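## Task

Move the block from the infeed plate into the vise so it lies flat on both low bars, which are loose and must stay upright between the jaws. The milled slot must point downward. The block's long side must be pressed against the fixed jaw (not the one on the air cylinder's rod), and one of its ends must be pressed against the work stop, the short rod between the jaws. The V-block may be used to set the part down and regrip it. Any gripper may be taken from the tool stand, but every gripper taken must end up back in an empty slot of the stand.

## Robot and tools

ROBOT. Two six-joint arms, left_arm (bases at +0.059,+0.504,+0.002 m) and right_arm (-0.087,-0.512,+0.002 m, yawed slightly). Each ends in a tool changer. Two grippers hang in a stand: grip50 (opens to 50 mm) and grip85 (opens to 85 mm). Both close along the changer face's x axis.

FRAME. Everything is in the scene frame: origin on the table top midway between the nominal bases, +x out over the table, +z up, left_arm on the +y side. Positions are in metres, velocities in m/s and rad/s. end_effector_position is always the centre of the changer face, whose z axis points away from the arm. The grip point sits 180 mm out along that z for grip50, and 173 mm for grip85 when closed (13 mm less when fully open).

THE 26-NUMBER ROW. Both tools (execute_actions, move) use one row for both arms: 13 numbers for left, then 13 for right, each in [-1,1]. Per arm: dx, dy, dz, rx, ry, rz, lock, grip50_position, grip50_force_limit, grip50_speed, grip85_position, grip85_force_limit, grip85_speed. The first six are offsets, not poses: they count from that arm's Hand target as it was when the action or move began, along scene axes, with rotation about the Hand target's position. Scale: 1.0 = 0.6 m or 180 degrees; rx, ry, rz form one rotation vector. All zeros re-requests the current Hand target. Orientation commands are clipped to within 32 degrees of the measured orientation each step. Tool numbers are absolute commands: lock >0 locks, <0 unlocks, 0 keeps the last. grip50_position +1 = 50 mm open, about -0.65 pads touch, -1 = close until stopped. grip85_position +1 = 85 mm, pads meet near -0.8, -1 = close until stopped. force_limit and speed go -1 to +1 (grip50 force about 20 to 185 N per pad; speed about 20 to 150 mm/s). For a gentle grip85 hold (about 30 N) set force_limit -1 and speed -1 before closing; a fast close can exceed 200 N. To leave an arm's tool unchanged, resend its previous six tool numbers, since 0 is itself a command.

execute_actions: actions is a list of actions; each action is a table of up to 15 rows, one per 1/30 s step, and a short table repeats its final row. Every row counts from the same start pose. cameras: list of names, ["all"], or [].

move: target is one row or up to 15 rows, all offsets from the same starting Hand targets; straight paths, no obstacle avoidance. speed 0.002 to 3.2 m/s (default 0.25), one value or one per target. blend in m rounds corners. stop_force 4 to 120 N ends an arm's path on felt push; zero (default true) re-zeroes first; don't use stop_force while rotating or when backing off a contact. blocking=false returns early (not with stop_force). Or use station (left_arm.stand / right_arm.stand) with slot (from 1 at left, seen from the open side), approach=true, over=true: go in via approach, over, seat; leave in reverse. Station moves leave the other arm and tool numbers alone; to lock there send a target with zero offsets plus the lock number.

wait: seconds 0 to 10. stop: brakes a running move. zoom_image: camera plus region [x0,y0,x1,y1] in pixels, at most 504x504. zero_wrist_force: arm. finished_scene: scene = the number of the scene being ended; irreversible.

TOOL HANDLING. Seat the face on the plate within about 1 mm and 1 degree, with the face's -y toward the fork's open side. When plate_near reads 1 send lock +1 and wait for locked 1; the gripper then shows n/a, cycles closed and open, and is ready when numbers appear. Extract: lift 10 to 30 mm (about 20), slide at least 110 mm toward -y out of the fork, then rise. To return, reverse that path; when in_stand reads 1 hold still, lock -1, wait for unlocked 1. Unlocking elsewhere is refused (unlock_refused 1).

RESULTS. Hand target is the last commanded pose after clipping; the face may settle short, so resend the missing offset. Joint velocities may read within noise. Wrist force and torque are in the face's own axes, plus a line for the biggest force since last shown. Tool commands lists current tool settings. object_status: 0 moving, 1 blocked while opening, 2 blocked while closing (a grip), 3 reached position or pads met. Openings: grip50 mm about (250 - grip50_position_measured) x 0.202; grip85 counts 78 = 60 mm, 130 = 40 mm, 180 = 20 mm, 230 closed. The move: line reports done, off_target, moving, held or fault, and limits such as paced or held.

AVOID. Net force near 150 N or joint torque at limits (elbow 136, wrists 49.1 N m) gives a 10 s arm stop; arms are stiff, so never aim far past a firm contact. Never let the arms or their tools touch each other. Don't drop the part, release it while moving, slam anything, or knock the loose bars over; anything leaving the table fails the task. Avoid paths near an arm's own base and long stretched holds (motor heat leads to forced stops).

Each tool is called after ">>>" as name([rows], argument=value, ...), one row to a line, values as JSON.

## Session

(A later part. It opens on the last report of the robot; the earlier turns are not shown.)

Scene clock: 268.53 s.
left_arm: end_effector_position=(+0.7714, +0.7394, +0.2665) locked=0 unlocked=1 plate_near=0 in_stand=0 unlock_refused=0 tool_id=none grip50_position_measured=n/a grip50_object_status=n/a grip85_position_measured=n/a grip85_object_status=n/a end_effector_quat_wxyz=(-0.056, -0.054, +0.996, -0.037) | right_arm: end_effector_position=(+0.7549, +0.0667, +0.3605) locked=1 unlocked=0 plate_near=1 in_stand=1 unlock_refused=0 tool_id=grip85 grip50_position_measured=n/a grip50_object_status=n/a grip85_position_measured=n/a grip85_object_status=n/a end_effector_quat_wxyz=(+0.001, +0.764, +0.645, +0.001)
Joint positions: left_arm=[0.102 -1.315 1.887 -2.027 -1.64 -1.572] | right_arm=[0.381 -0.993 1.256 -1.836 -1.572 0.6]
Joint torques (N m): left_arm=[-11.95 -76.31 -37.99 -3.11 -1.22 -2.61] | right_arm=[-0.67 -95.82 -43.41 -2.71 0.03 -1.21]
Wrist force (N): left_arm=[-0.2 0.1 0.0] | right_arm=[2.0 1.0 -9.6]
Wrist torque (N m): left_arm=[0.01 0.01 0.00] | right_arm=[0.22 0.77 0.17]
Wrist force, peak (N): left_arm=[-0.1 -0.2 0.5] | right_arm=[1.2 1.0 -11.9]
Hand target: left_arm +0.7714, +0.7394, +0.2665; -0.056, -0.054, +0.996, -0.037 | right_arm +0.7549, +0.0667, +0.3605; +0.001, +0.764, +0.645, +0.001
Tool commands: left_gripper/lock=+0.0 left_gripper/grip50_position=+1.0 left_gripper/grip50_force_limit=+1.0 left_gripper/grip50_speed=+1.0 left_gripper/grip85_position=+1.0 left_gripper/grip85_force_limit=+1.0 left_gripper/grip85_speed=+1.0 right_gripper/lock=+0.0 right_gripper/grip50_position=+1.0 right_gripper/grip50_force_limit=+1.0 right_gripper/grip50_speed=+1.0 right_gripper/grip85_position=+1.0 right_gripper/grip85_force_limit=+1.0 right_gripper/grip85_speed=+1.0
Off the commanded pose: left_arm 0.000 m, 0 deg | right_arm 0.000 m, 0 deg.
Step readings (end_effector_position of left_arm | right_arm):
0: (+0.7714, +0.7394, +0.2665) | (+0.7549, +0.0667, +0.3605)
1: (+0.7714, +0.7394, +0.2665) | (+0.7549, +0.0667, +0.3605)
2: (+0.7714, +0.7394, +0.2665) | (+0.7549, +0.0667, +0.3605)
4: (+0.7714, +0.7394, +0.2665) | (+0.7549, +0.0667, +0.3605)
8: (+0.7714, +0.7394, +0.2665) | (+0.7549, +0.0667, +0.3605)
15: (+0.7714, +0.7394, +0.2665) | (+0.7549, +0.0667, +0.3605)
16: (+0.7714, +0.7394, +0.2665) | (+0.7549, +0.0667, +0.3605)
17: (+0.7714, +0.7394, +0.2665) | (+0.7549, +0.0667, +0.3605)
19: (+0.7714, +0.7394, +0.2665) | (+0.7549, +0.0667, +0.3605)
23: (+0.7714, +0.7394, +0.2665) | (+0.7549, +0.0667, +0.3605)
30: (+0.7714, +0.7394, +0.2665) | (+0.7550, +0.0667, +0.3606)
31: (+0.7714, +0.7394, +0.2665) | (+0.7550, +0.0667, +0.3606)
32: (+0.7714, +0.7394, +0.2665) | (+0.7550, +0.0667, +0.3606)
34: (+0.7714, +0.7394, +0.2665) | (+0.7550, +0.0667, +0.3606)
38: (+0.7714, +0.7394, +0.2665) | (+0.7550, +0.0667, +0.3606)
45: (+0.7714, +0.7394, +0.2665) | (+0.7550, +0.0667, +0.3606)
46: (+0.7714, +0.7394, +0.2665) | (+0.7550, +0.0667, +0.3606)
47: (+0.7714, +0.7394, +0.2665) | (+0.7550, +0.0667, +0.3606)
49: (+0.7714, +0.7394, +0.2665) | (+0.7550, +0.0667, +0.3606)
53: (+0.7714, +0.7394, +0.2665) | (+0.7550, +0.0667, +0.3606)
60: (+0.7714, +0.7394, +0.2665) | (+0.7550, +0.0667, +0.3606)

>>> wait(seconds=3)

>>> move(station="right_arm.stand", slot=1, over=true, speed=0.05)

>>> move(station="right_arm.stand", slot=1, approach=true, speed=0.15, cameras=["cam_right_wrist","cam_head_left"])

Scene clock: 277.37 s.
left_arm: end_effector_position=(+0.7714, +0.7394, +0.2665) locked=0 unlocked=1 plate_near=0 in_stand=0 unlock_refused=0 tool_id=none grip50_position_measured=n/a grip50_object_status=n/a grip85_position_measured=n/a grip85_object_status=n/a end_effector_quat_wxyz=(-0.056, -0.054, +0.996, -0.037) | right_arm: end_effector_position=(+0.7549, +0.0667, +0.3605) locked=1 unlocked=0 plate_near=1 in_stand=1 unlock_refused=0 tool_id=grip85 grip50_position_measured=n/a grip50_object_status=n/a grip85_position_measured=3 grip85_object_status=3 end_effector_quat_wxyz=(+0.001, +0.764, +0.645, +0.001)
Joint positions: left_arm=[0.102 -1.315 1.887 -2.027 -1.64 -1.572] | right_arm=[0.381 -0.993 1.256 -1.836 -1.572 0.6]
Joint torques (N m): left_arm=[-8.33 -70.6 -35.59 -3.4 -1.48 -2.78] | right_arm=[1.8 -94.1 -42.35 -2.52 -3.31 -1.37]
Wrist force (N): left_arm=[0.0 0.0 0.1] | right_arm=[1.4 0.3 -12.0]
Wrist torque (N m): left_arm=[0.00 0.00 0.00] | right_arm=[0.22 0.88 0.15]
Wrist force, peak (N): left_arm=[0.0 0.1 0.5] | right_arm=[1.7 0.3 -12.8]
Hand target: left_arm +0.7714, +0.7394, +0.2665; -0.056, -0.054, +0.996, -0.037 | right_arm +0.7549, +0.0667, +0.3605; +0.001, +0.764, +0.645, +0.001
Tool commands: left_gripper/lock=+0.0 left_gripper/grip50_position=+1.0 left_gripper/grip50_force_limit=+1.0 left_gripper/grip50_speed=+1.0 left_gripper/grip85_position=+1.0 left_gripper/grip85_force_limit=+1.0 left_gripper/grip85_speed=+1.0 right_gripper/lock=+0.0 right_gripper/grip50_position=+1.0 right_gripper/grip50_force_limit=+1.0 right_gripper/grip50_speed=+1.0 right_gripper/grip85_position=+1.0 right_gripper/grip85_force_limit=+1.0 right_gripper/grip85_speed=+1.0
Off the commanded pose: left_arm 0.000 m, 0 deg | right_arm 0.000 m, 0 deg.
wait: 3.00 s; at rest from the start

Scene clock: 278.10 s.
left_arm: end_effector_position=(+0.7714, +0.7394, +0.2665) locked=0 unlocked=1 plate_near=0 in_stand=0 unlock_refused=0 tool_id=none grip50_position_measured=n/a grip50_object_status=n/a grip85_position_measured=n/a grip85_object_status=n/a end_effector_quat_wxyz=(-0.056, -0.054, +0.996, -0.037) | right_arm: end_effector_position=(+0.7550, +0.0667, +0.3829) locked=1 unlocked=0 plate_near=1 in_stand=0 unlock_refused=0 tool_id=grip85 grip50_position_measured=n/a grip50_object_status=n/a grip85_position_measured=3 grip85_object_status=3 end_effector_quat_wxyz=(+0.001, +0.764, +0.645, +0.001) end_effector_velocity=(+0.000, +0.000, +0.000) end_effector_angular_velocity=(+0.001, -0.004, +0.000)
Joint positions: left_arm=[0.102 -1.315 1.887 -2.027 -1.64 -1.572] | right_arm=[0.381 -1.003 1.231 -1.801 -1.572 0.6]
Joint velocities: left_arm=[within noise] | right_arm=[0 -0.001 0.002 -0.006 -0.001 0]
Joint torques (N m): left_arm=[-10.41 -71.8 -34.75 -3.25 -1.52 -2.37] | right_arm=[2.59 -111.02 -52.09 -10.22 -2.77 -1.19]
Wrist force (N): left_arm=[-0.1 0.2 -0.1] | right_arm=[1.5 0.2 0.5]
Wrist torque (N m): left_arm=[0.01 0.00 0.00] | right_arm=[0.09 0.17 0.11]
Wrist force, peak (N): left_arm=[-0.5 -0.1 0.1] | right_arm=[2.6 1.9 -14.1]
Hand target: left_arm +0.7714, +0.7394, +0.2665; -0.056, -0.054, +0.996, -0.037 | right_arm +0.7549, +0.0667, +0.3825; +0.001, +0.764, +0.645, +0.001
Tool commands: left_gripper/lock=+0.0 left_gripper/grip50_position=+1.0 left_gripper/grip50_force_limit=+1.0 left_gripper/grip50_speed=+1.0 left_gripper/grip85_position=+1.0 left_gripper/grip85_force_limit=+1.0 left_gripper/grip85_speed=+1.0 right_gripper/lock=+0.0 right_gripper/grip50_position=+1.0 right_gripper/grip50_force_limit=+1.0 right_gripper/grip50_speed=+1.0 right_gripper/grip85_position=+1.0 right_gripper/grip85_force_limit=+1.0 right_gripper/grip85_speed=+1.0
Off the commanded pose: right_arm 0.000 m, 0 deg.
move: done; to station right_arm.stand, slot 1, over the seat

Scene clock: 279.47 s.
left_arm: end_effector_position=(+0.7714, +0.7394, +0.2665) locked=0 unlocked=1 plate_near=0 in_stand=0 unlock_refused=0 tool_id=none grip50_position_measured=n/a grip50_object_status=n/a grip85_position_measured=n/a grip85_object_status=n/a end_effector_quat_wxyz=(-0.056, -0.054, +0.996, -0.037) | right_arm: end_effector_position=(+0.6169, +0.0901, +0.3823) locked=1 unlocked=0 plate_near=1 in_stand=0 unlock_refused=0 tool_id=grip85 grip50_position_measured=n/a grip50_object_status=n/a grip85_position_measured=3 grip85_object_status=3 end_effector_quat_wxyz=(+0.001, +0.764, +0.645, +0.001)
Joint positions: left_arm=[0.102 -1.315 1.887 -2.027 -1.64 -1.572] | right_arm=[0.469 -1.159 1.47 -1.883 -1.572 0.687]
Joint torques (N m): left_arm=[-10.55 -74.57 -35.81 -3.37 -1.41 -2.06] | right_arm=[2.51 -101.12 -76.93 -4.54 0.26 -2.01]
Wrist force (N): left_arm=[-0.1 0.2 0.2] | right_arm=[1.5 -0.5 0.8]
Wrist torque (N m): left_arm=[0.02 0.00 0.00] | right_arm=[0.07 0.14 0.28]
Wrist force, peak (N): left_arm=[-0.4 0.1 -0.1] | right_arm=[2.2 -6.3 1.4]
Hand target: left_arm +0.7714, +0.7394, +0.2665; -0.056, -0.054, +0.996, -0.037 | right_arm +0.6169, +0.0901, +0.3822; +0.001, +0.764, +0.645, +0.001
Tool commands: left_gripper/lock=+0.0 left_gripper/grip50_position=+1.0 left_gripper/grip50_force_limit=+1.0 left_gripper/grip50_speed=+1.0 left_gripper/grip85_position=+1.0 left_gripper/grip85_force_limit=+1.0 left_gripper/grip85_speed=+1.0 right_gripper/lock=+0.0 right_gripper/grip50_position=+1.0 right_gripper/grip50_force_limit=+1.0 right_gripper/grip50_speed=+1.0 right_gripper/grip85_position=+1.0 right_gripper/grip85_force_limit=+1.0 right_gripper/grip85_speed=+1.0
Off the commanded pose: right_arm 0.000 m, 0 deg.
move: done; to station right_arm.stand, slot 1, approach point
Images, in order (width x height): cam_head_left 896x504, cam_right_wrist 896x504.

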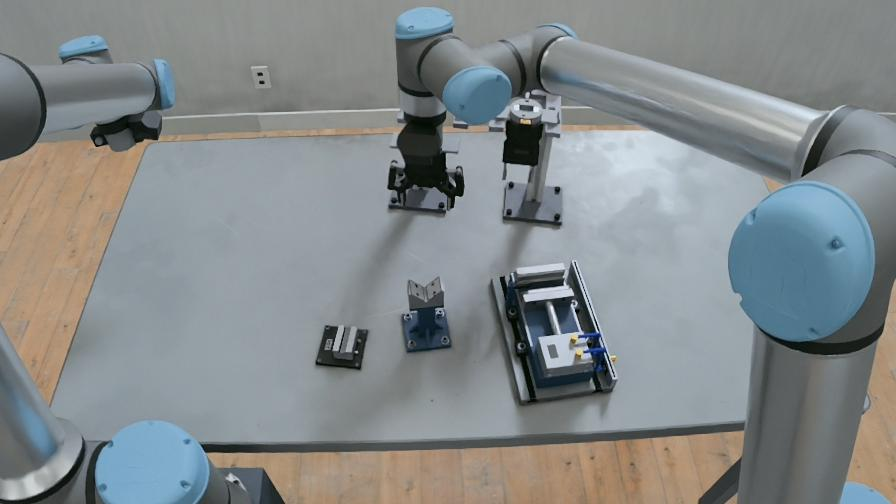

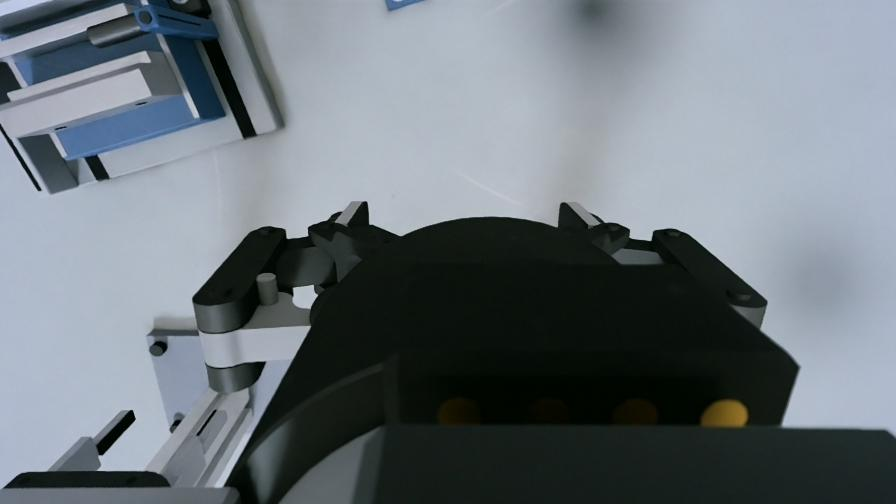

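>>> zoom_image(camera="cam_right_wrist", region=[300, 180, 640, 280])

Scaled by 1.482 from the camera's 896x504 image, which has a finer 1280x720 frame.

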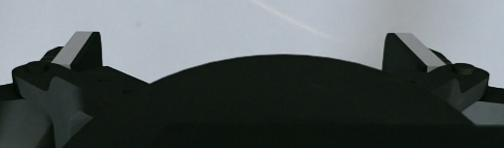

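>>> move([
  [0,0,0,0,0,0,0,1,1,1,1,1,1,-0.3277,0.2805,0.0297,0,0,0.5047,0,1,1,1,1,1,1],
  [0,0,0,0,0,0,0,1,1,1,1,1,1,-0.3277,0.2805,-0.137,0,0,0.5047,0,1,1,1,1,1,1],
], cameras=["cam_right_wrist","cam_head_left"])

Scene clock: 386.53 s.
left_arm: end_effector_position=(+0.7714, +0.7394, +0.2665) locked=0 unlocked=1 plate_near=0 in_stand=0 unlock_refused=0 tool_id=none grip50_position_measured=n/a grip50_object_status=n/a grip85_position_measured=n/a grip85_object_status=n/a end_effector_quat_wxyz=(-0.056, -0.054, +0.996, -0.037) | right_arm: end_effector_position=(+0.4202, +0.2584, +0.3000) locked=1 unlocked=0 plate_near=1 in_stand=0 unlock_refused=0 tool_id=grip85 grip50_position_measured=n/a grip50_object_status=n/a grip85_position_measured=3 grip85_object_status=3 end_effector_quat_wxyz=(+0.000, +0.077, +0.997, +0.001)
Joint positions: left_arm=[0.102 -1.315 1.887 -2.027 -1.64 -1.572] | right_arm=[0.748 -1.115 1.56 -2.017 -1.57 -0.619]
Joint torques (N m): left_arm=[-9.77 -76.86 -34.46 -3.6 -1.02 -2.24] | right_arm=[-6.23 -120.09 -73.44 -8.83 1.19 -1.98]
Wrist force (N): left_arm=[0.0 0.1 0.3] | right_arm=[0.9 -0.2 1.5]
Wrist torque (N m): left_arm=[0.01 0.00 0.00] | right_arm=[0.12 0.21 0.16]
Wrist force, peak (N): left_arm=[-0.3 0.5 0.1] | right_arm=[1.4 -0.1 9.6]
Hand target: left_arm +0.7714, +0.7394, +0.2665; -0.056, -0.054, +0.996, -0.037 | right_arm +0.4203, +0.2584, +0.3000; +0.000, +0.077, +0.997, +0.001
Off the commanded pose: left_arm 0.000 m, 0 deg | right_arm 0.000 m, 0 deg.
move: done
Images, in order (width x height): cam_head_left 896x504, cam_right_wrist 896x504.

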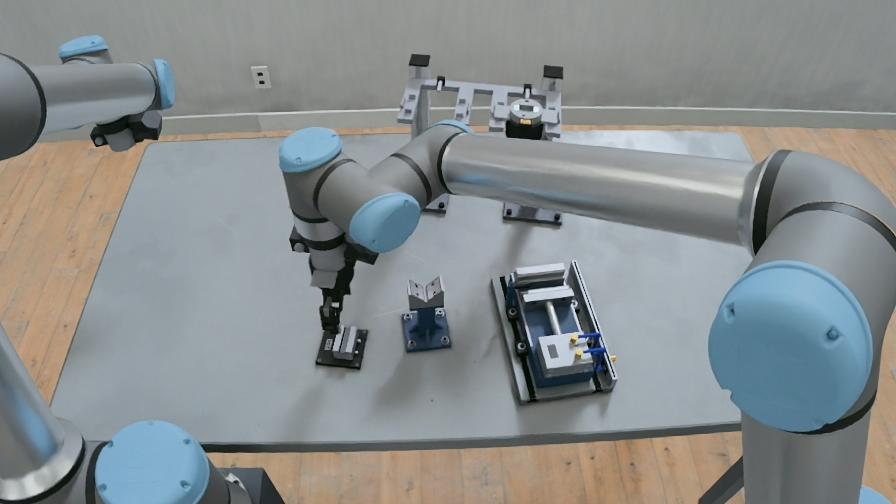

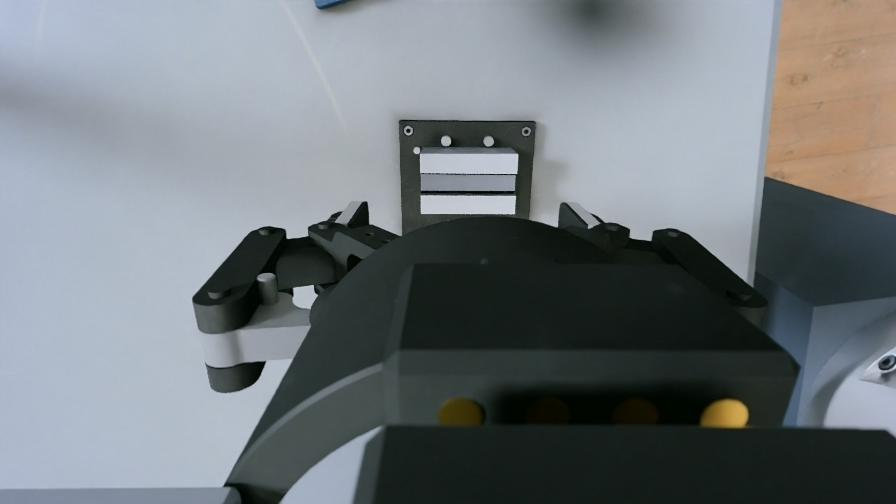

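>>> zoom_image(camera="cam_right_wrist", region=[340, 100, 600, 250])

Scaled by 1.938 from the camera's 896x504 image, which has a finer 1280x720 frame.

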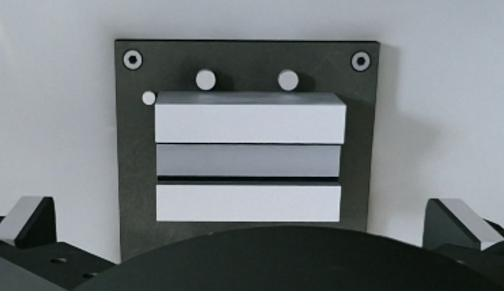

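>>> move(target=[0,0,0,0,0,0,0,1,1,1,1,1,1,-0.0092,0.0015,-0.0917,0,0,0,0,1,1,1,1,1,1], speed=0.1, cameras=["cam_right_wrist"])

>>> zoom_image(camera="cam_right_wrist", region=[340, 100, 600, 250])

Scene clock: 412.13 s.
left_arm: end_effector_position=(+0.7714, +0.7394, +0.2665) locked=0 unlocked=1 plate_near=0 in_stand=0 unlock_refused=0 tool_id=none grip50_position_measured=n/a grip50_object_status=n/a grip85_position_measured=n/a grip85_object_status=n/a end_effector_quat_wxyz=(-0.056, -0.054, +0.996, -0.037) | right_arm: end_effector_position=(+0.4146, +0.2593, +0.2447) locked=1 unlocked=0 plate_near=1 in_stand=0 unlock_refused=0 tool_id=grip85 grip50_position_measured=n/a grip50_object_status=n/a grip85_position_measured=3 grip85_object_status=3 end_effector_quat_wxyz=(+0.000, +0.077, +0.997, +0.001)
Joint positions: left_arm=[0.102 -1.315 1.887 -2.027 -1.64 -1.572] | right_arm=[0.754 -1.076 1.609 -2.105 -1.57 -0.613]
Joint torques (N m): left_arm=[-6.19 -74.46 -35.91 -3.21 -1.53 -2.65] | right_arm=[-0.73 -132.15 -75.3 -5.49 -3.09 0.87]
Wrist force (N): left_arm=[0.1 -0.1 0.1] | right_arm=[1.2 -0.4 1.4]
Wrist torque (N m): left_arm=[-0.01 -0.01 0.00] | right_arm=[0.09 0.18 0.16]
Wrist force, peak (N): left_arm=[-0.5 0.1 0.2] | right_arm=[2.1 -0.3 6.2]
Hand target: left_arm +0.7714, +0.7394, +0.2665; -0.056, -0.054, +0.996, -0.037 | right_arm +0.4148, +0.2593, +0.2450; +0.000, +0.077, +0.997, +0.001
Off the commanded pose: left_arm 0.000 m, 0 deg | right_arm 0.000 m, 0 deg.
move: done
Images, in order (width x height): cam_right_wrist 896x504.

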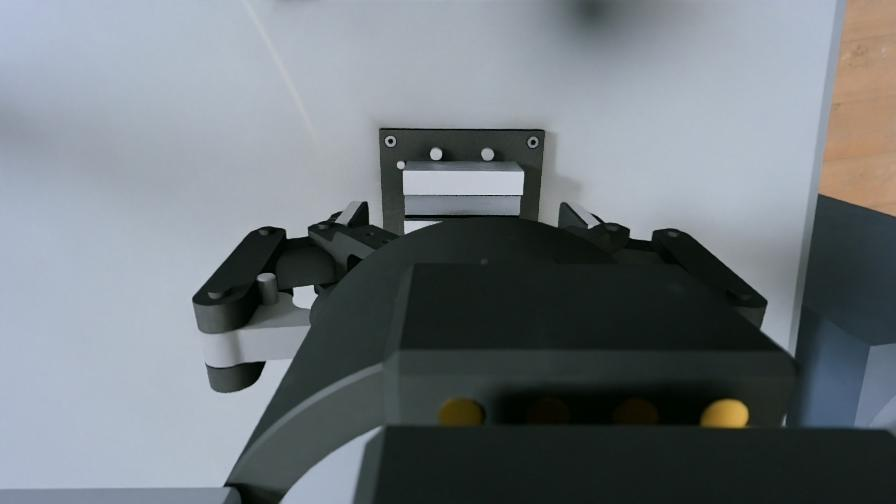

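Scaled by 1.938 from the camera's 896x504 image, which has a finer 1280x720 frame.

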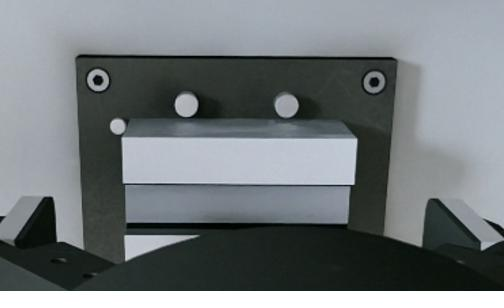

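>>> zoom_image(camera="cam_right_wrist", region=[370, 120, 470, 180])

>>> zoom_image(camera="cam_right_wrist", region=[470, 120, 570, 180])

Scaled by 5.040 from the camera's 896x504 image, which has a finer 1280x720 frame.

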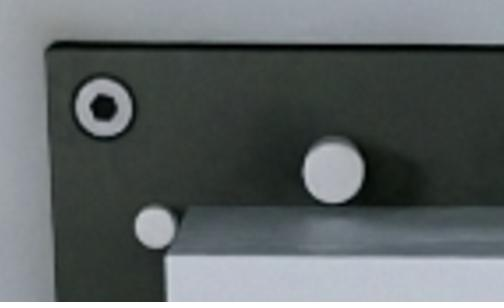

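Scaled by 5.040 from the camera's 896x504 image, which has a finer 1280x720 frame.

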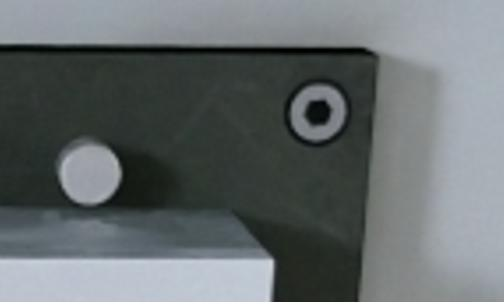

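>>> move(target=[0,0,0,0,0,0,0,1,1,1,1,1,1,0,0.0042,-0.0625,0,0,0,0,1,1,1,1,0,-1], speed=0.06, stop_force=15, cameras=["cam_right_wrist","cam_head_left"])

>>> zoom_image(camera="cam_right_wrist", region=[340, 130, 600, 250])

Scene clock: 442.10 s.
left_arm: end_effector_position=(+0.7714, +0.7394, +0.2665) locked=0 unlocked=1 plate_near=0 in_stand=0 unlock_refused=0 tool_id=none grip50_position_measured=n/a grip50_object_status=n/a grip85_position_measured=n/a grip85_object_status=n/a end_effector_quat_wxyz=(-0.056, -0.054, +0.996, -0.037) | right_arm: end_effector_position=(+0.4147, +0.2618, +0.2075) locked=1 unlocked=0 plate_near=1 in_stand=0 unlock_refused=0 tool_id=grip85 grip50_position_measured=n/a grip50_object_status=n/a grip85_position_measured=3 grip85_object_status=3 end_effector_quat_wxyz=(+0.000, +0.077, +0.997, +0.001)
Joint positions: left_arm=[0.102 -1.315 1.887 -2.027 -1.64 -1.572] | right_arm=[0.755 -1.041 1.629 -2.16 -1.57 -0.612]
Joint torques (N m): left_arm=[-8.95 -75.5 -34.07 -3.22 -1.25 -2.46] | right_arm=[0.42 -133.89 -74.33 -4.69 -3.06 0.1]
Wrist force (N): left_arm=[-0.1 -0.1 -0.2] | right_arm=[0.9 0.4 1.2]
Wrist torque (N m): left_arm=[0.00 0.00 0.00] | right_arm=[0.13 0.22 0.15]
Wrist force, peak (N): left_arm=[-0.5 -0.1 0.3] | right_arm=[1.5 0.5 4.4]
Hand target: left_arm +0.7714, +0.7394, +0.2665; -0.056, -0.054, +0.996, -0.037 | right_arm +0.4148, +0.2618, +0.2075; +0.000, +0.077, +0.997, +0.001
Off the commanded pose: left_arm 0.000 m, 0 deg | right_arm 0.000 m, 0 deg.
move: done
Images, in order (width x height): cam_head_left 896x504, cam_right_wrist 896x504.

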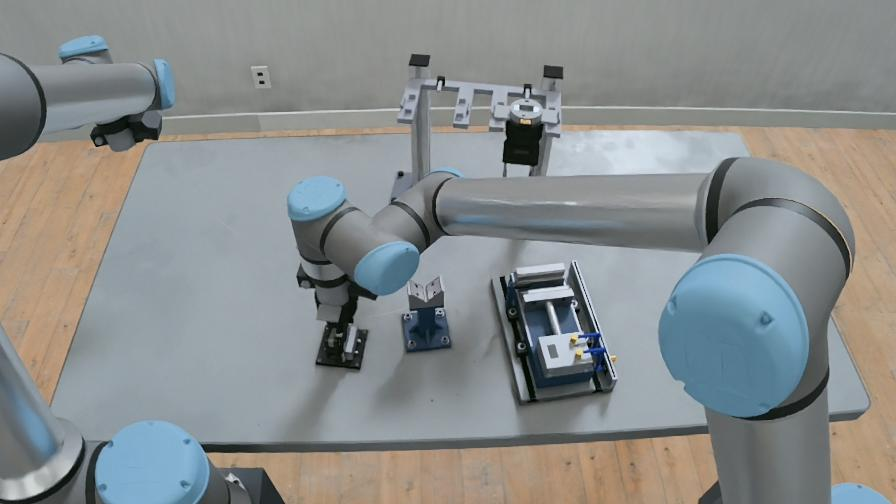

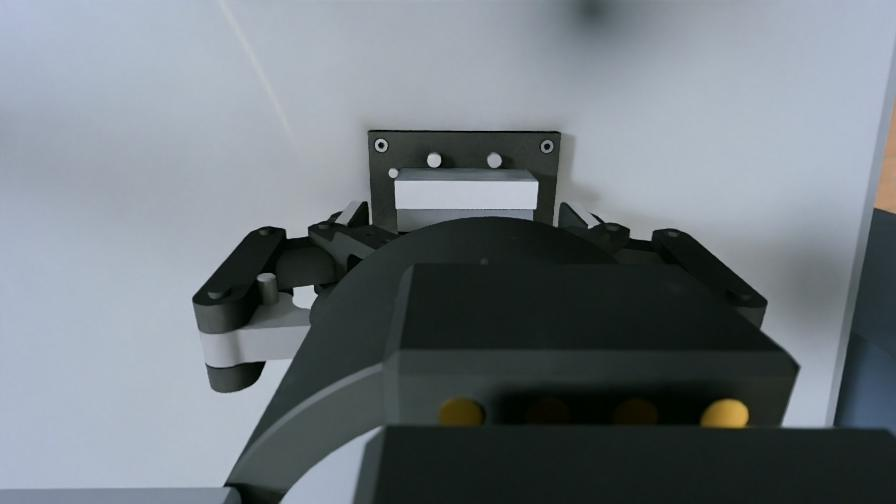

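Scaled by 1.938 from the camera's 896x504 image, which has a finer 1280x720 frame.

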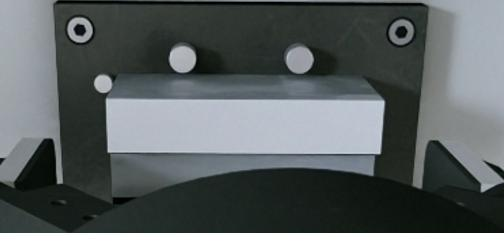

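>>> move(target=[0,0,0,0,0,0,0,1,1,1,1,1,1,-0.0014,0.0002,0,0,0,0,0,1,1,1,-1,0,-1], speed=0.02, cameras=["cam_right_wrist"])

>>> zoom_image(camera="cam_right_wrist", region=[340, 130, 600, 250])

Scene clock: 452.47 s.
left_arm: end_effector_position=(+0.7714, +0.7394, +0.2665) locked=0 unlocked=1 plate_near=0 in_stand=0 unlock_refused=0 tool_id=none grip50_position_measured=n/a grip50_object_status=n/a grip85_position_measured=n/a grip85_object_status=n/a end_effector_quat_wxyz=(-0.056, -0.054, +0.996, -0.037) | right_arm: end_effector_position=(+0.4139, +0.2620, +0.2076) locked=1 unlocked=0 plate_near=1 in_stand=0 unlock_refused=0 tool_id=grip85 grip50_position_measured=n/a grip50_object_status=n/a grip85_position_measured=81 grip85_object_status=2 end_effector_quat_wxyz=(+0.000, +0.077, +0.997, +0.001)
Joint positions: left_arm=[0.102 -1.315 1.887 -2.027 -1.64 -1.572] | right_arm=[0.756 -1.041 1.629 -2.16 -1.57 -0.611]
Joint torques (N m): left_arm=[-9.93 -79.34 -35.41 -3.29 -0.88 -2.26] | right_arm=[9.29 -110.86 -43.72 -6.85 -2.32 1.13]
Wrist force (N): left_arm=[-0.3 0.1 0.4] | right_arm=[3.7 -3.6 -13.8]
Wrist torque (N m): left_arm=[0.01 0.01 0.00] | right_arm=[0.75 0.76 0.16]
Wrist force, peak (N): left_arm=[-0.5 0.2 0.2] | right_arm=[3.8 -3.9 -14.0]
Hand target: left_arm +0.7714, +0.7394, +0.2665; -0.056, -0.054, +0.996, -0.037 | right_arm +0.4139, +0.2620, +0.2075; +0.000, +0.077, +0.997, +0.001
Off the commanded pose: left_arm 0.000 m, 0 deg | right_arm 0.000 m, 0 deg.
move: done
Images, in order (width x height): cam_right_wrist 896x504.

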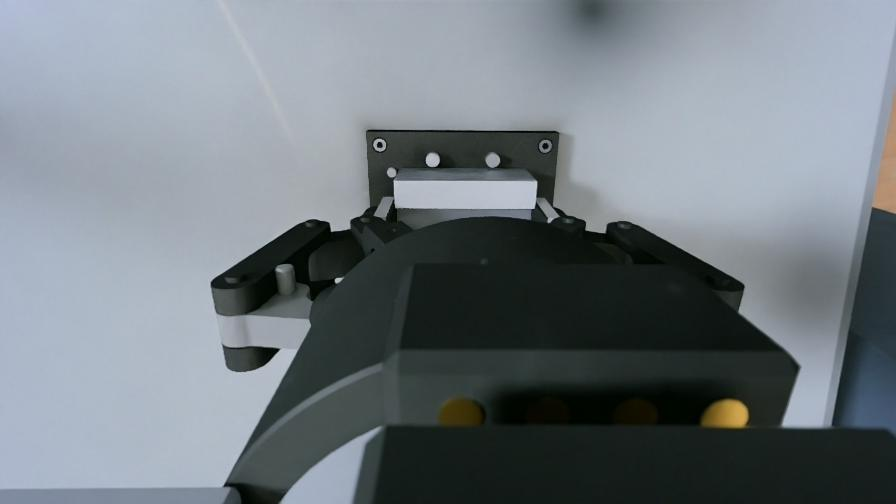

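Scaled by 1.938 from the camera's 896x504 image, which has a finer 1280x720 frame.

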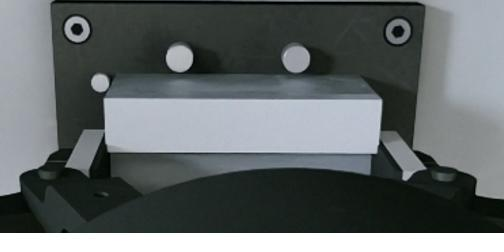

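>>> move([
  [0,0,0,0,0,0,0,1,1,1,1,1,1,0,0,0.05,0,0,0,0,1,1,1,-1,0,-1],
  [0,0,0,0,0,0,0,1,1,1,1,1,1,0,0,0.32,0,0,0,0,1,1,1,-1,0,-1],
], speed=[0.05,0.2], cameras=["cam_right_wrist","cam_head_left"])

Scene clock: 461.03 s.
left_arm: end_effector_position=(+0.7714, +0.7394, +0.2665) locked=0 unlocked=1 plate_near=0 in_stand=0 unlock_refused=0 tool_id=none grip50_position_measured=n/a grip50_object_status=n/a grip85_position_measured=n/a grip85_object_status=n/a end_effector_quat_wxyz=(-0.056, -0.054, +0.996, -0.037) | right_arm: end_effector_position=(+0.4139, +0.2620, +0.3996) locked=1 unlocked=0 plate_near=1 in_stand=0 unlock_refused=0 tool_id=grip85 grip50_position_measured=n/a grip50_object_status=n/a grip85_position_measured=81 grip85_object_status=2 end_effector_quat_wxyz=(+0.000, +0.077, +0.997, +0.001)
Joint positions: left_arm=[0.102 -1.315 1.887 -2.027 -1.64 -1.572] | right_arm=[0.756 -1.174 1.46 -1.859 -1.57 -0.611]
Joint torques (N m): left_arm=[-10.45 -78.78 -34.38 -3.25 -1.24 -2.42] | right_arm=[0.59 -96.89 -59.6 -6.33 2.27 -0.01]
Wrist force (N): left_arm=[0.0 0.0 0.2] | right_arm=[1.4 0.1 2.6]
Wrist torque (N m): left_arm=[0.00 -0.01 0.00] | right_arm=[0.18 0.19 0.12]
Wrist force, peak (N): left_arm=[-0.5 -0.3 -0.1] | right_arm=[3.9 -4.6 -16.5]
Hand target: left_arm +0.7714, +0.7394, +0.2665; -0.056, -0.054, +0.996, -0.037 | right_arm +0.4139, +0.2620, +0.3995; +0.000, +0.077, +0.997, +0.001
Off the commanded pose: left_arm 0.000 m, 0 deg | right_arm 0.000 m, 0 deg.
move: done
Images, in order (width x height): cam_head_left 896x504, cam_right_wrist 896x504.

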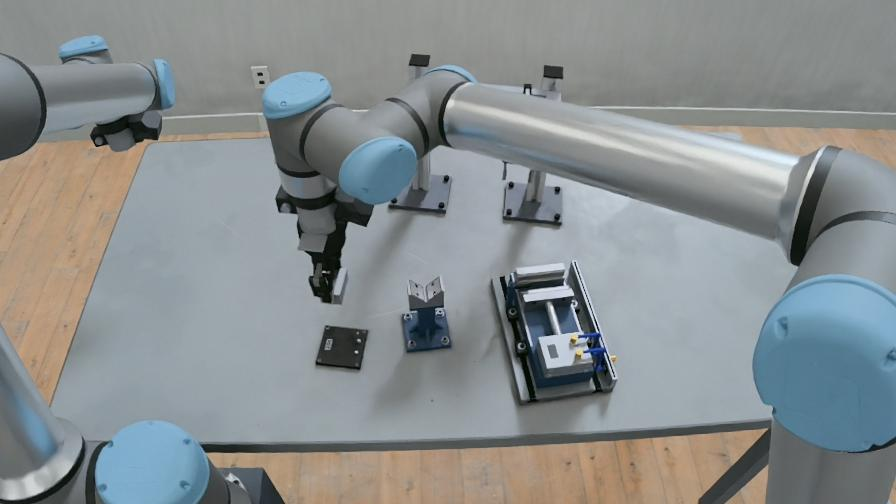

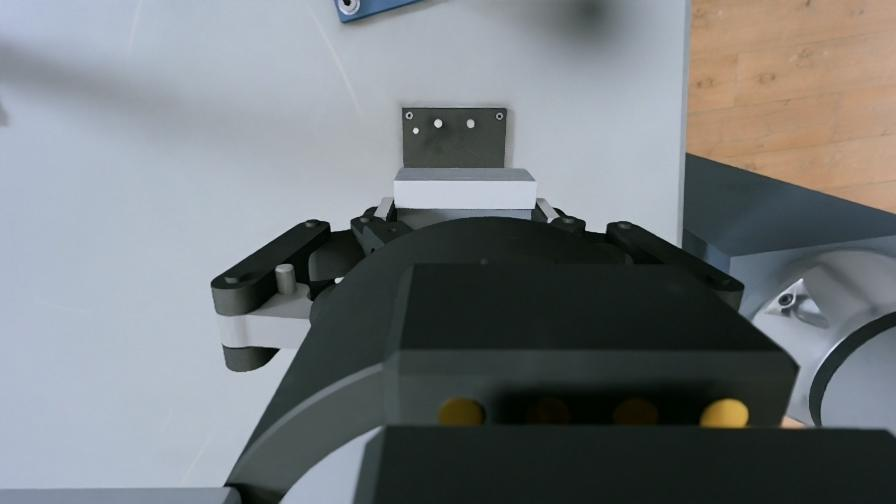

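>>> move(target=[0,0,0,0,0,0,0,1,1,1,1,1,1,0.075,-0.195,0,0,0,0.0406,0,1,1,1,-1,0,-1], speed=0.15, cameras=["cam_right_wrist","cam_head_left"])

>>> zoom_image(camera="cam_right_wrist", region=[340, 20, 600, 220])

Scene clock: 470.97 s.
left_arm: end_effector_position=(+0.7714, +0.7394, +0.2665) locked=0 unlocked=1 plate_near=0 in_stand=0 unlock_refused=0 tool_id=none grip50_position_measured=n/a grip50_object_status=n/a grip85_position_measured=n/a grip85_object_status=n/a end_effector_quat_wxyz=(-0.056, -0.054, +0.996, -0.037) | right_arm: end_effector_position=(+0.4588, +0.1450, +0.3995) locked=1 unlocked=0 plate_near=1 in_stand=0 unlock_refused=0 tool_id=grip85 grip50_position_measured=n/a grip50_object_status=n/a grip85_position_measured=81 grip85_object_status=2 end_effector_quat_wxyz=(+0.000, +0.013, +1.000, +0.001)
Joint positions: left_arm=[0.102 -1.315 1.887 -2.027 -1.64 -1.572] | right_arm=[0.622 -1.282 1.609 -1.899 -1.569 -0.872]
Joint torques (N m): left_arm=[-6.63 -79.92 -34.56 -3.23 -1.2 -2.76] | right_arm=[-0.7 -84.29 -81.67 -4.69 1.87 -0.53]
Wrist force (N): left_arm=[0.0 0.1 -0.2] | right_arm=[1.2 -0.4 2.8]
Wrist torque (N m): left_arm=[0.01 -0.01 0.00] | right_arm=[0.16 0.20 0.15]
Wrist force, peak (N): left_arm=[-0.3 0.3 0.4] | right_arm=[4.7 5.1 3.6]
Hand target: left_arm +0.7714, +0.7394, +0.2665; -0.056, -0.054, +0.996, -0.037 | right_arm +0.4589, +0.1450, +0.3995; +0.000, +0.013, +1.000, +0.001
Off the commanded pose: left_arm 0.000 m, 0 deg | right_arm 0.000 m, 0 deg.
move: done
Images, in order (width x height): cam_head_left 896x504, cam_right_wrist 896x504.

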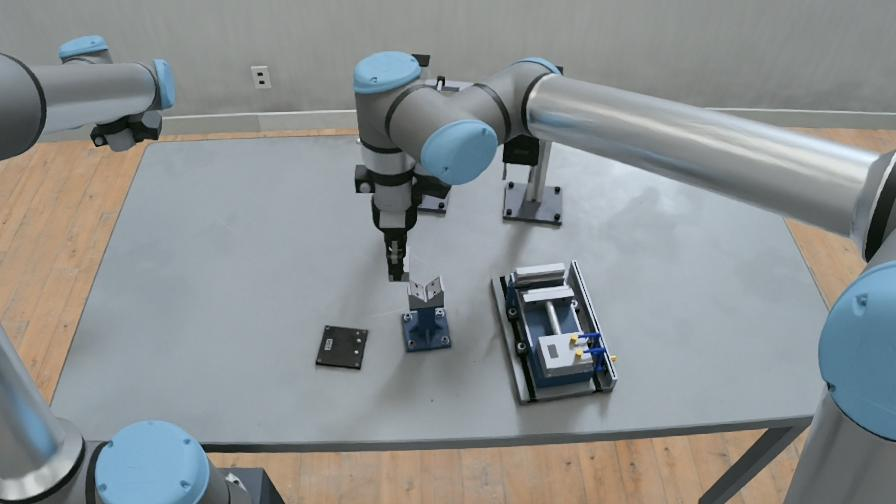

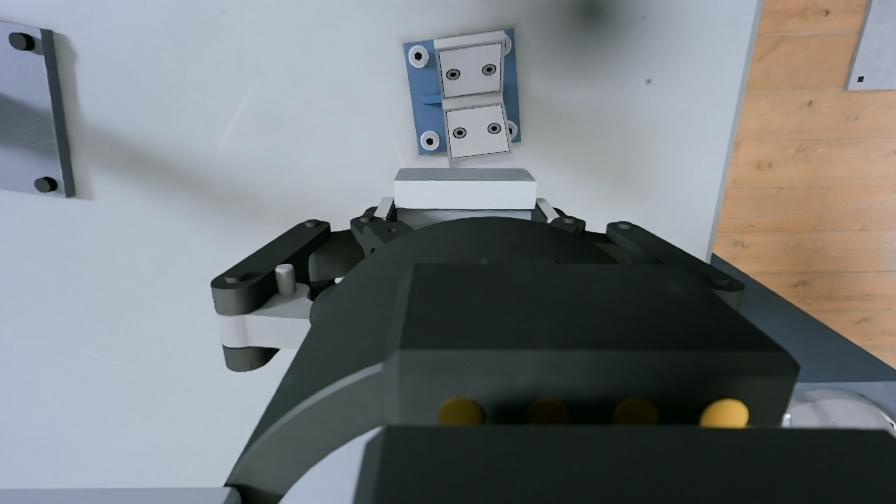

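Scaled by 1.938 from the camera's 896x504 image, which has a finer 1280x720 frame.

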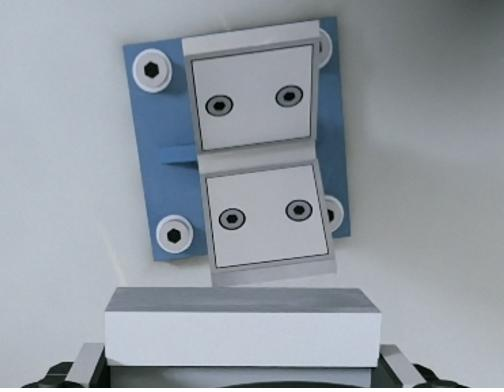

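>>> move(target=[0,0,0,0,0,0,0,1,1,1,1,1,1,0.1333,0,0,0,0,0,0,1,1,1,-1,0,-1], speed=0.15, cameras=["cam_right_wrist"])

>>> zoom_image(camera="cam_right_wrist", region=[500, 20, 760, 220])

Scene clock: 483.63 s.
left_arm: end_effector_position=(+0.7714, +0.7394, +0.2665) locked=0 unlocked=1 plate_near=0 in_stand=0 unlock_refused=0 tool_id=none grip50_position_measured=n/a grip50_object_status=n/a grip85_position_measured=n/a grip85_object_status=n/a end_effector_quat_wxyz=(-0.056, -0.054, +0.996, -0.037) | right_arm: end_effector_position=(+0.5389, +0.1450, +0.3995) locked=1 unlocked=0 plate_near=1 in_stand=0 unlock_refused=0 tool_id=grip85 grip50_position_measured=n/a grip50_object_status=n/a grip85_position_measured=81 grip85_object_status=2 end_effector_quat_wxyz=(+0.000, +0.013, +1.000, +0.001)
Joint positions: left_arm=[0.102 -1.315 1.887 -2.027 -1.64 -1.572] | right_arm=[0.566 -1.197 1.493 -1.868 -1.569 -0.928]
Joint torques (N m): left_arm=[-9.89 -80.43 -32.99 -3.26 -1.24 -2.73] | right_arm=[1.1 -113.83 -57 -9.96 0.82 2.92]
Wrist force (N): left_arm=[-0.3 0.0 0.2] | right_arm=[1.0 -0.2 2.6]
Wrist torque (N m): left_arm=[0.00 0.02 0.00] | right_arm=[0.17 0.19 0.18]
Wrist force, peak (N): left_arm=[-0.4 0.1 0.4] | right_arm=[7.2 -0.2 2.7]
Hand target: left_arm +0.7714, +0.7394, +0.2665; -0.056, -0.054, +0.996, -0.037 | right_arm +0.5389, +0.1450, +0.3995; +0.000, +0.013, +1.000, +0.001
Off the commanded pose: left_arm 0.000 m, 0 deg | right_arm 0.000 m, 0 deg.
move: done
Images, in order (width x height): cam_right_wrist 896x504.

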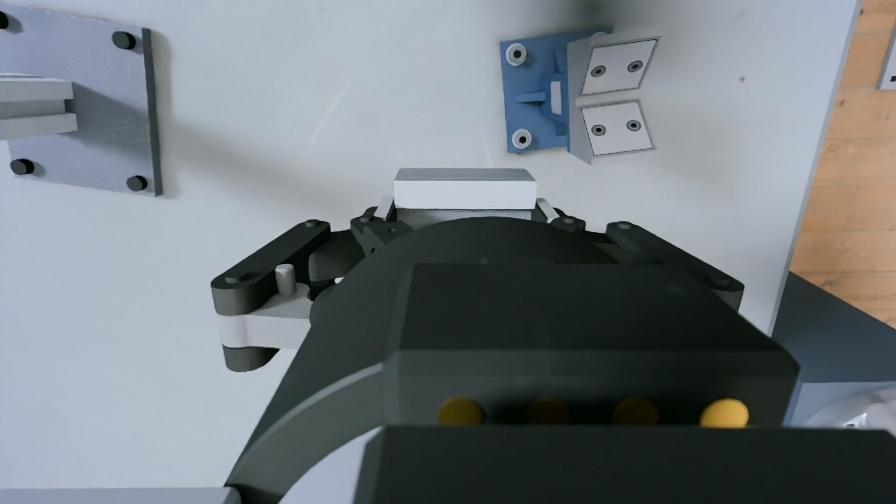

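Scaled by 1.938 from the camera's 896x504 image, which has a finer 1280x720 frame.

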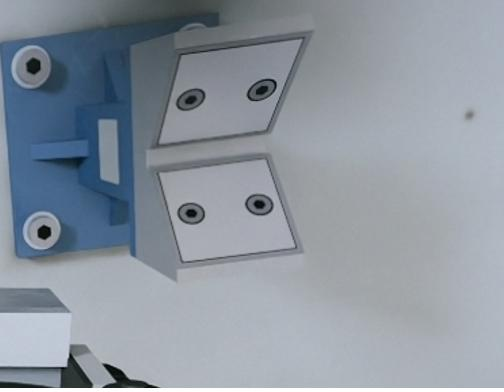

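>>> move(target=[0,0,0,0,0,0,0,1,1,1,1,1,1,-0.1318,-0.285,-0.0908,0.25,0.007,0.0327,0,1,1,1,-1,0,-1], speed=0.15, cameras=["cam_right_wrist","cam_head_left","cam_head_right"])

Scene clock: 562.00 s.
left_arm: end_effector_position=(+0.7714, +0.7394, +0.2665) locked=0 unlocked=1 plate_near=0 in_stand=0 unlock_refused=0 tool_id=none grip50_position_measured=n/a grip50_object_status=n/a grip85_position_measured=n/a grip85_object_status=n/a end_effector_quat_wxyz=(-0.056, -0.054, +0.996, -0.037) | right_arm: end_effector_position=(+0.4598, -0.0261, +0.3451) locked=1 unlocked=0 plate_near=1 in_stand=0 unlock_refused=0 tool_id=grip85 grip50_position_measured=n/a grip50_object_status=n/a grip85_position_measured=81 grip85_object_status=2 end_effector_quat_wxyz=(-0.016, -0.038, +0.923, +0.383)
Joint positions: left_arm=[0.102 -1.315 1.887 -2.027 -1.64 -1.572] | right_arm=[0.249 -1.472 2.11 -2.421 -0.807 -1.269]
Joint torques (N m): left_arm=[-11.29 -80.29 -35.3 -3.42 -1.35 -2.46] | right_arm=[-1.57 -53.09 -70.25 -6.17 5.05 2.86]
Wrist force (N): left_arm=[0.1 0.2 -0.1] | right_arm=[2.3 -2.0 2.4]
Wrist torque (N m): left_arm=[0.02 -0.01 0.00] | right_arm=[-0.05 -0.26 0.48]
Wrist force, peak (N): left_arm=[-0.4 -0.1 0.4] | right_arm=[3.8 -4.2 1.9]
Hand target: left_arm +0.7714, +0.7394, +0.2665; -0.056, -0.054, +0.996, -0.037 | right_arm +0.4598, -0.0260, +0.3450; -0.016, -0.038, +0.923, +0.383
Off the commanded pose: left_arm 0.000 m, 0 deg | right_arm 0.000 m, 0 deg.
move: done
Images, in order (width x height): cam_head_left 896x504, cam_head_right 896x504, cam_right_wrist 896x504.

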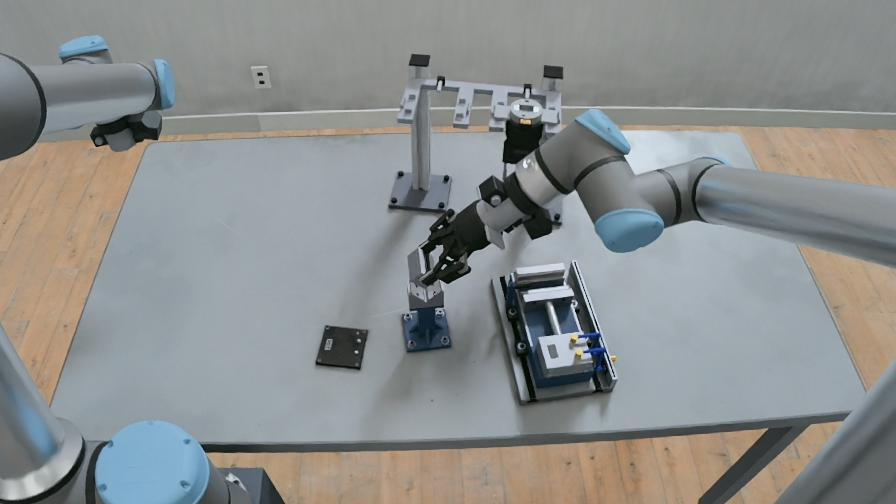

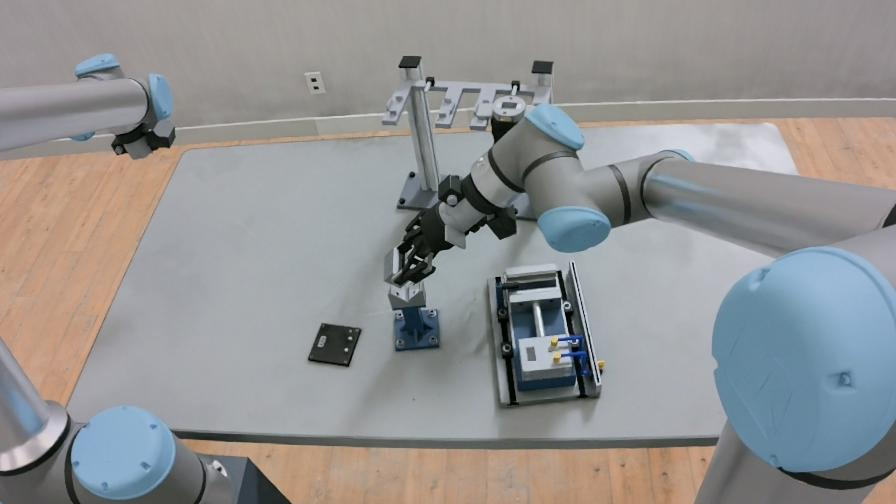

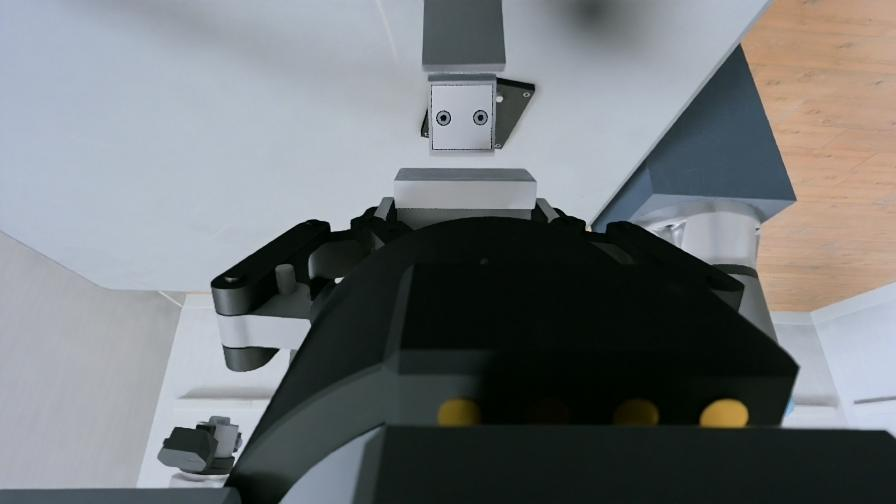

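>>> zoom_image(camera="cam_right_wrist", region=[380, 0, 560, 220])

>>> zoom_image(camera="cam_head_left", region=[380, 190, 560, 360])

Scaled by 2.291 from the camera's 896x504 image, which has a finer 1280x720 frame.

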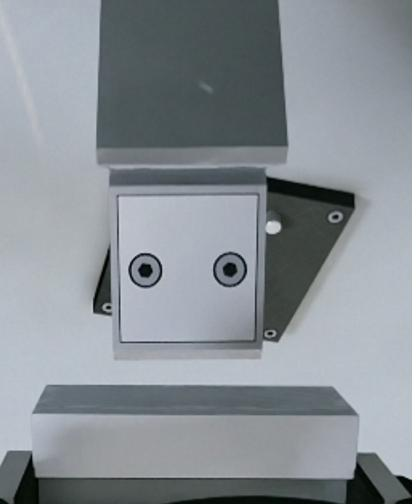

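Scaled by 2.800 from the camera's 896x504 image, which has a finer 1280x720 frame.

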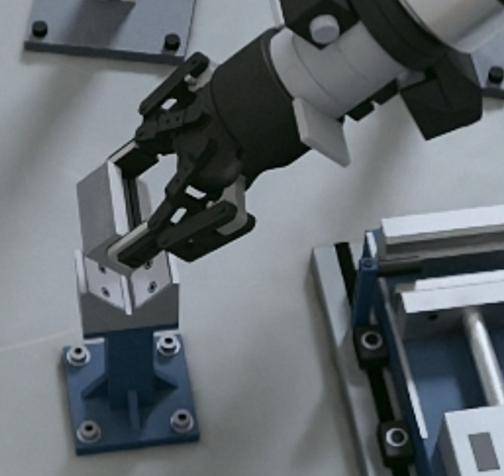

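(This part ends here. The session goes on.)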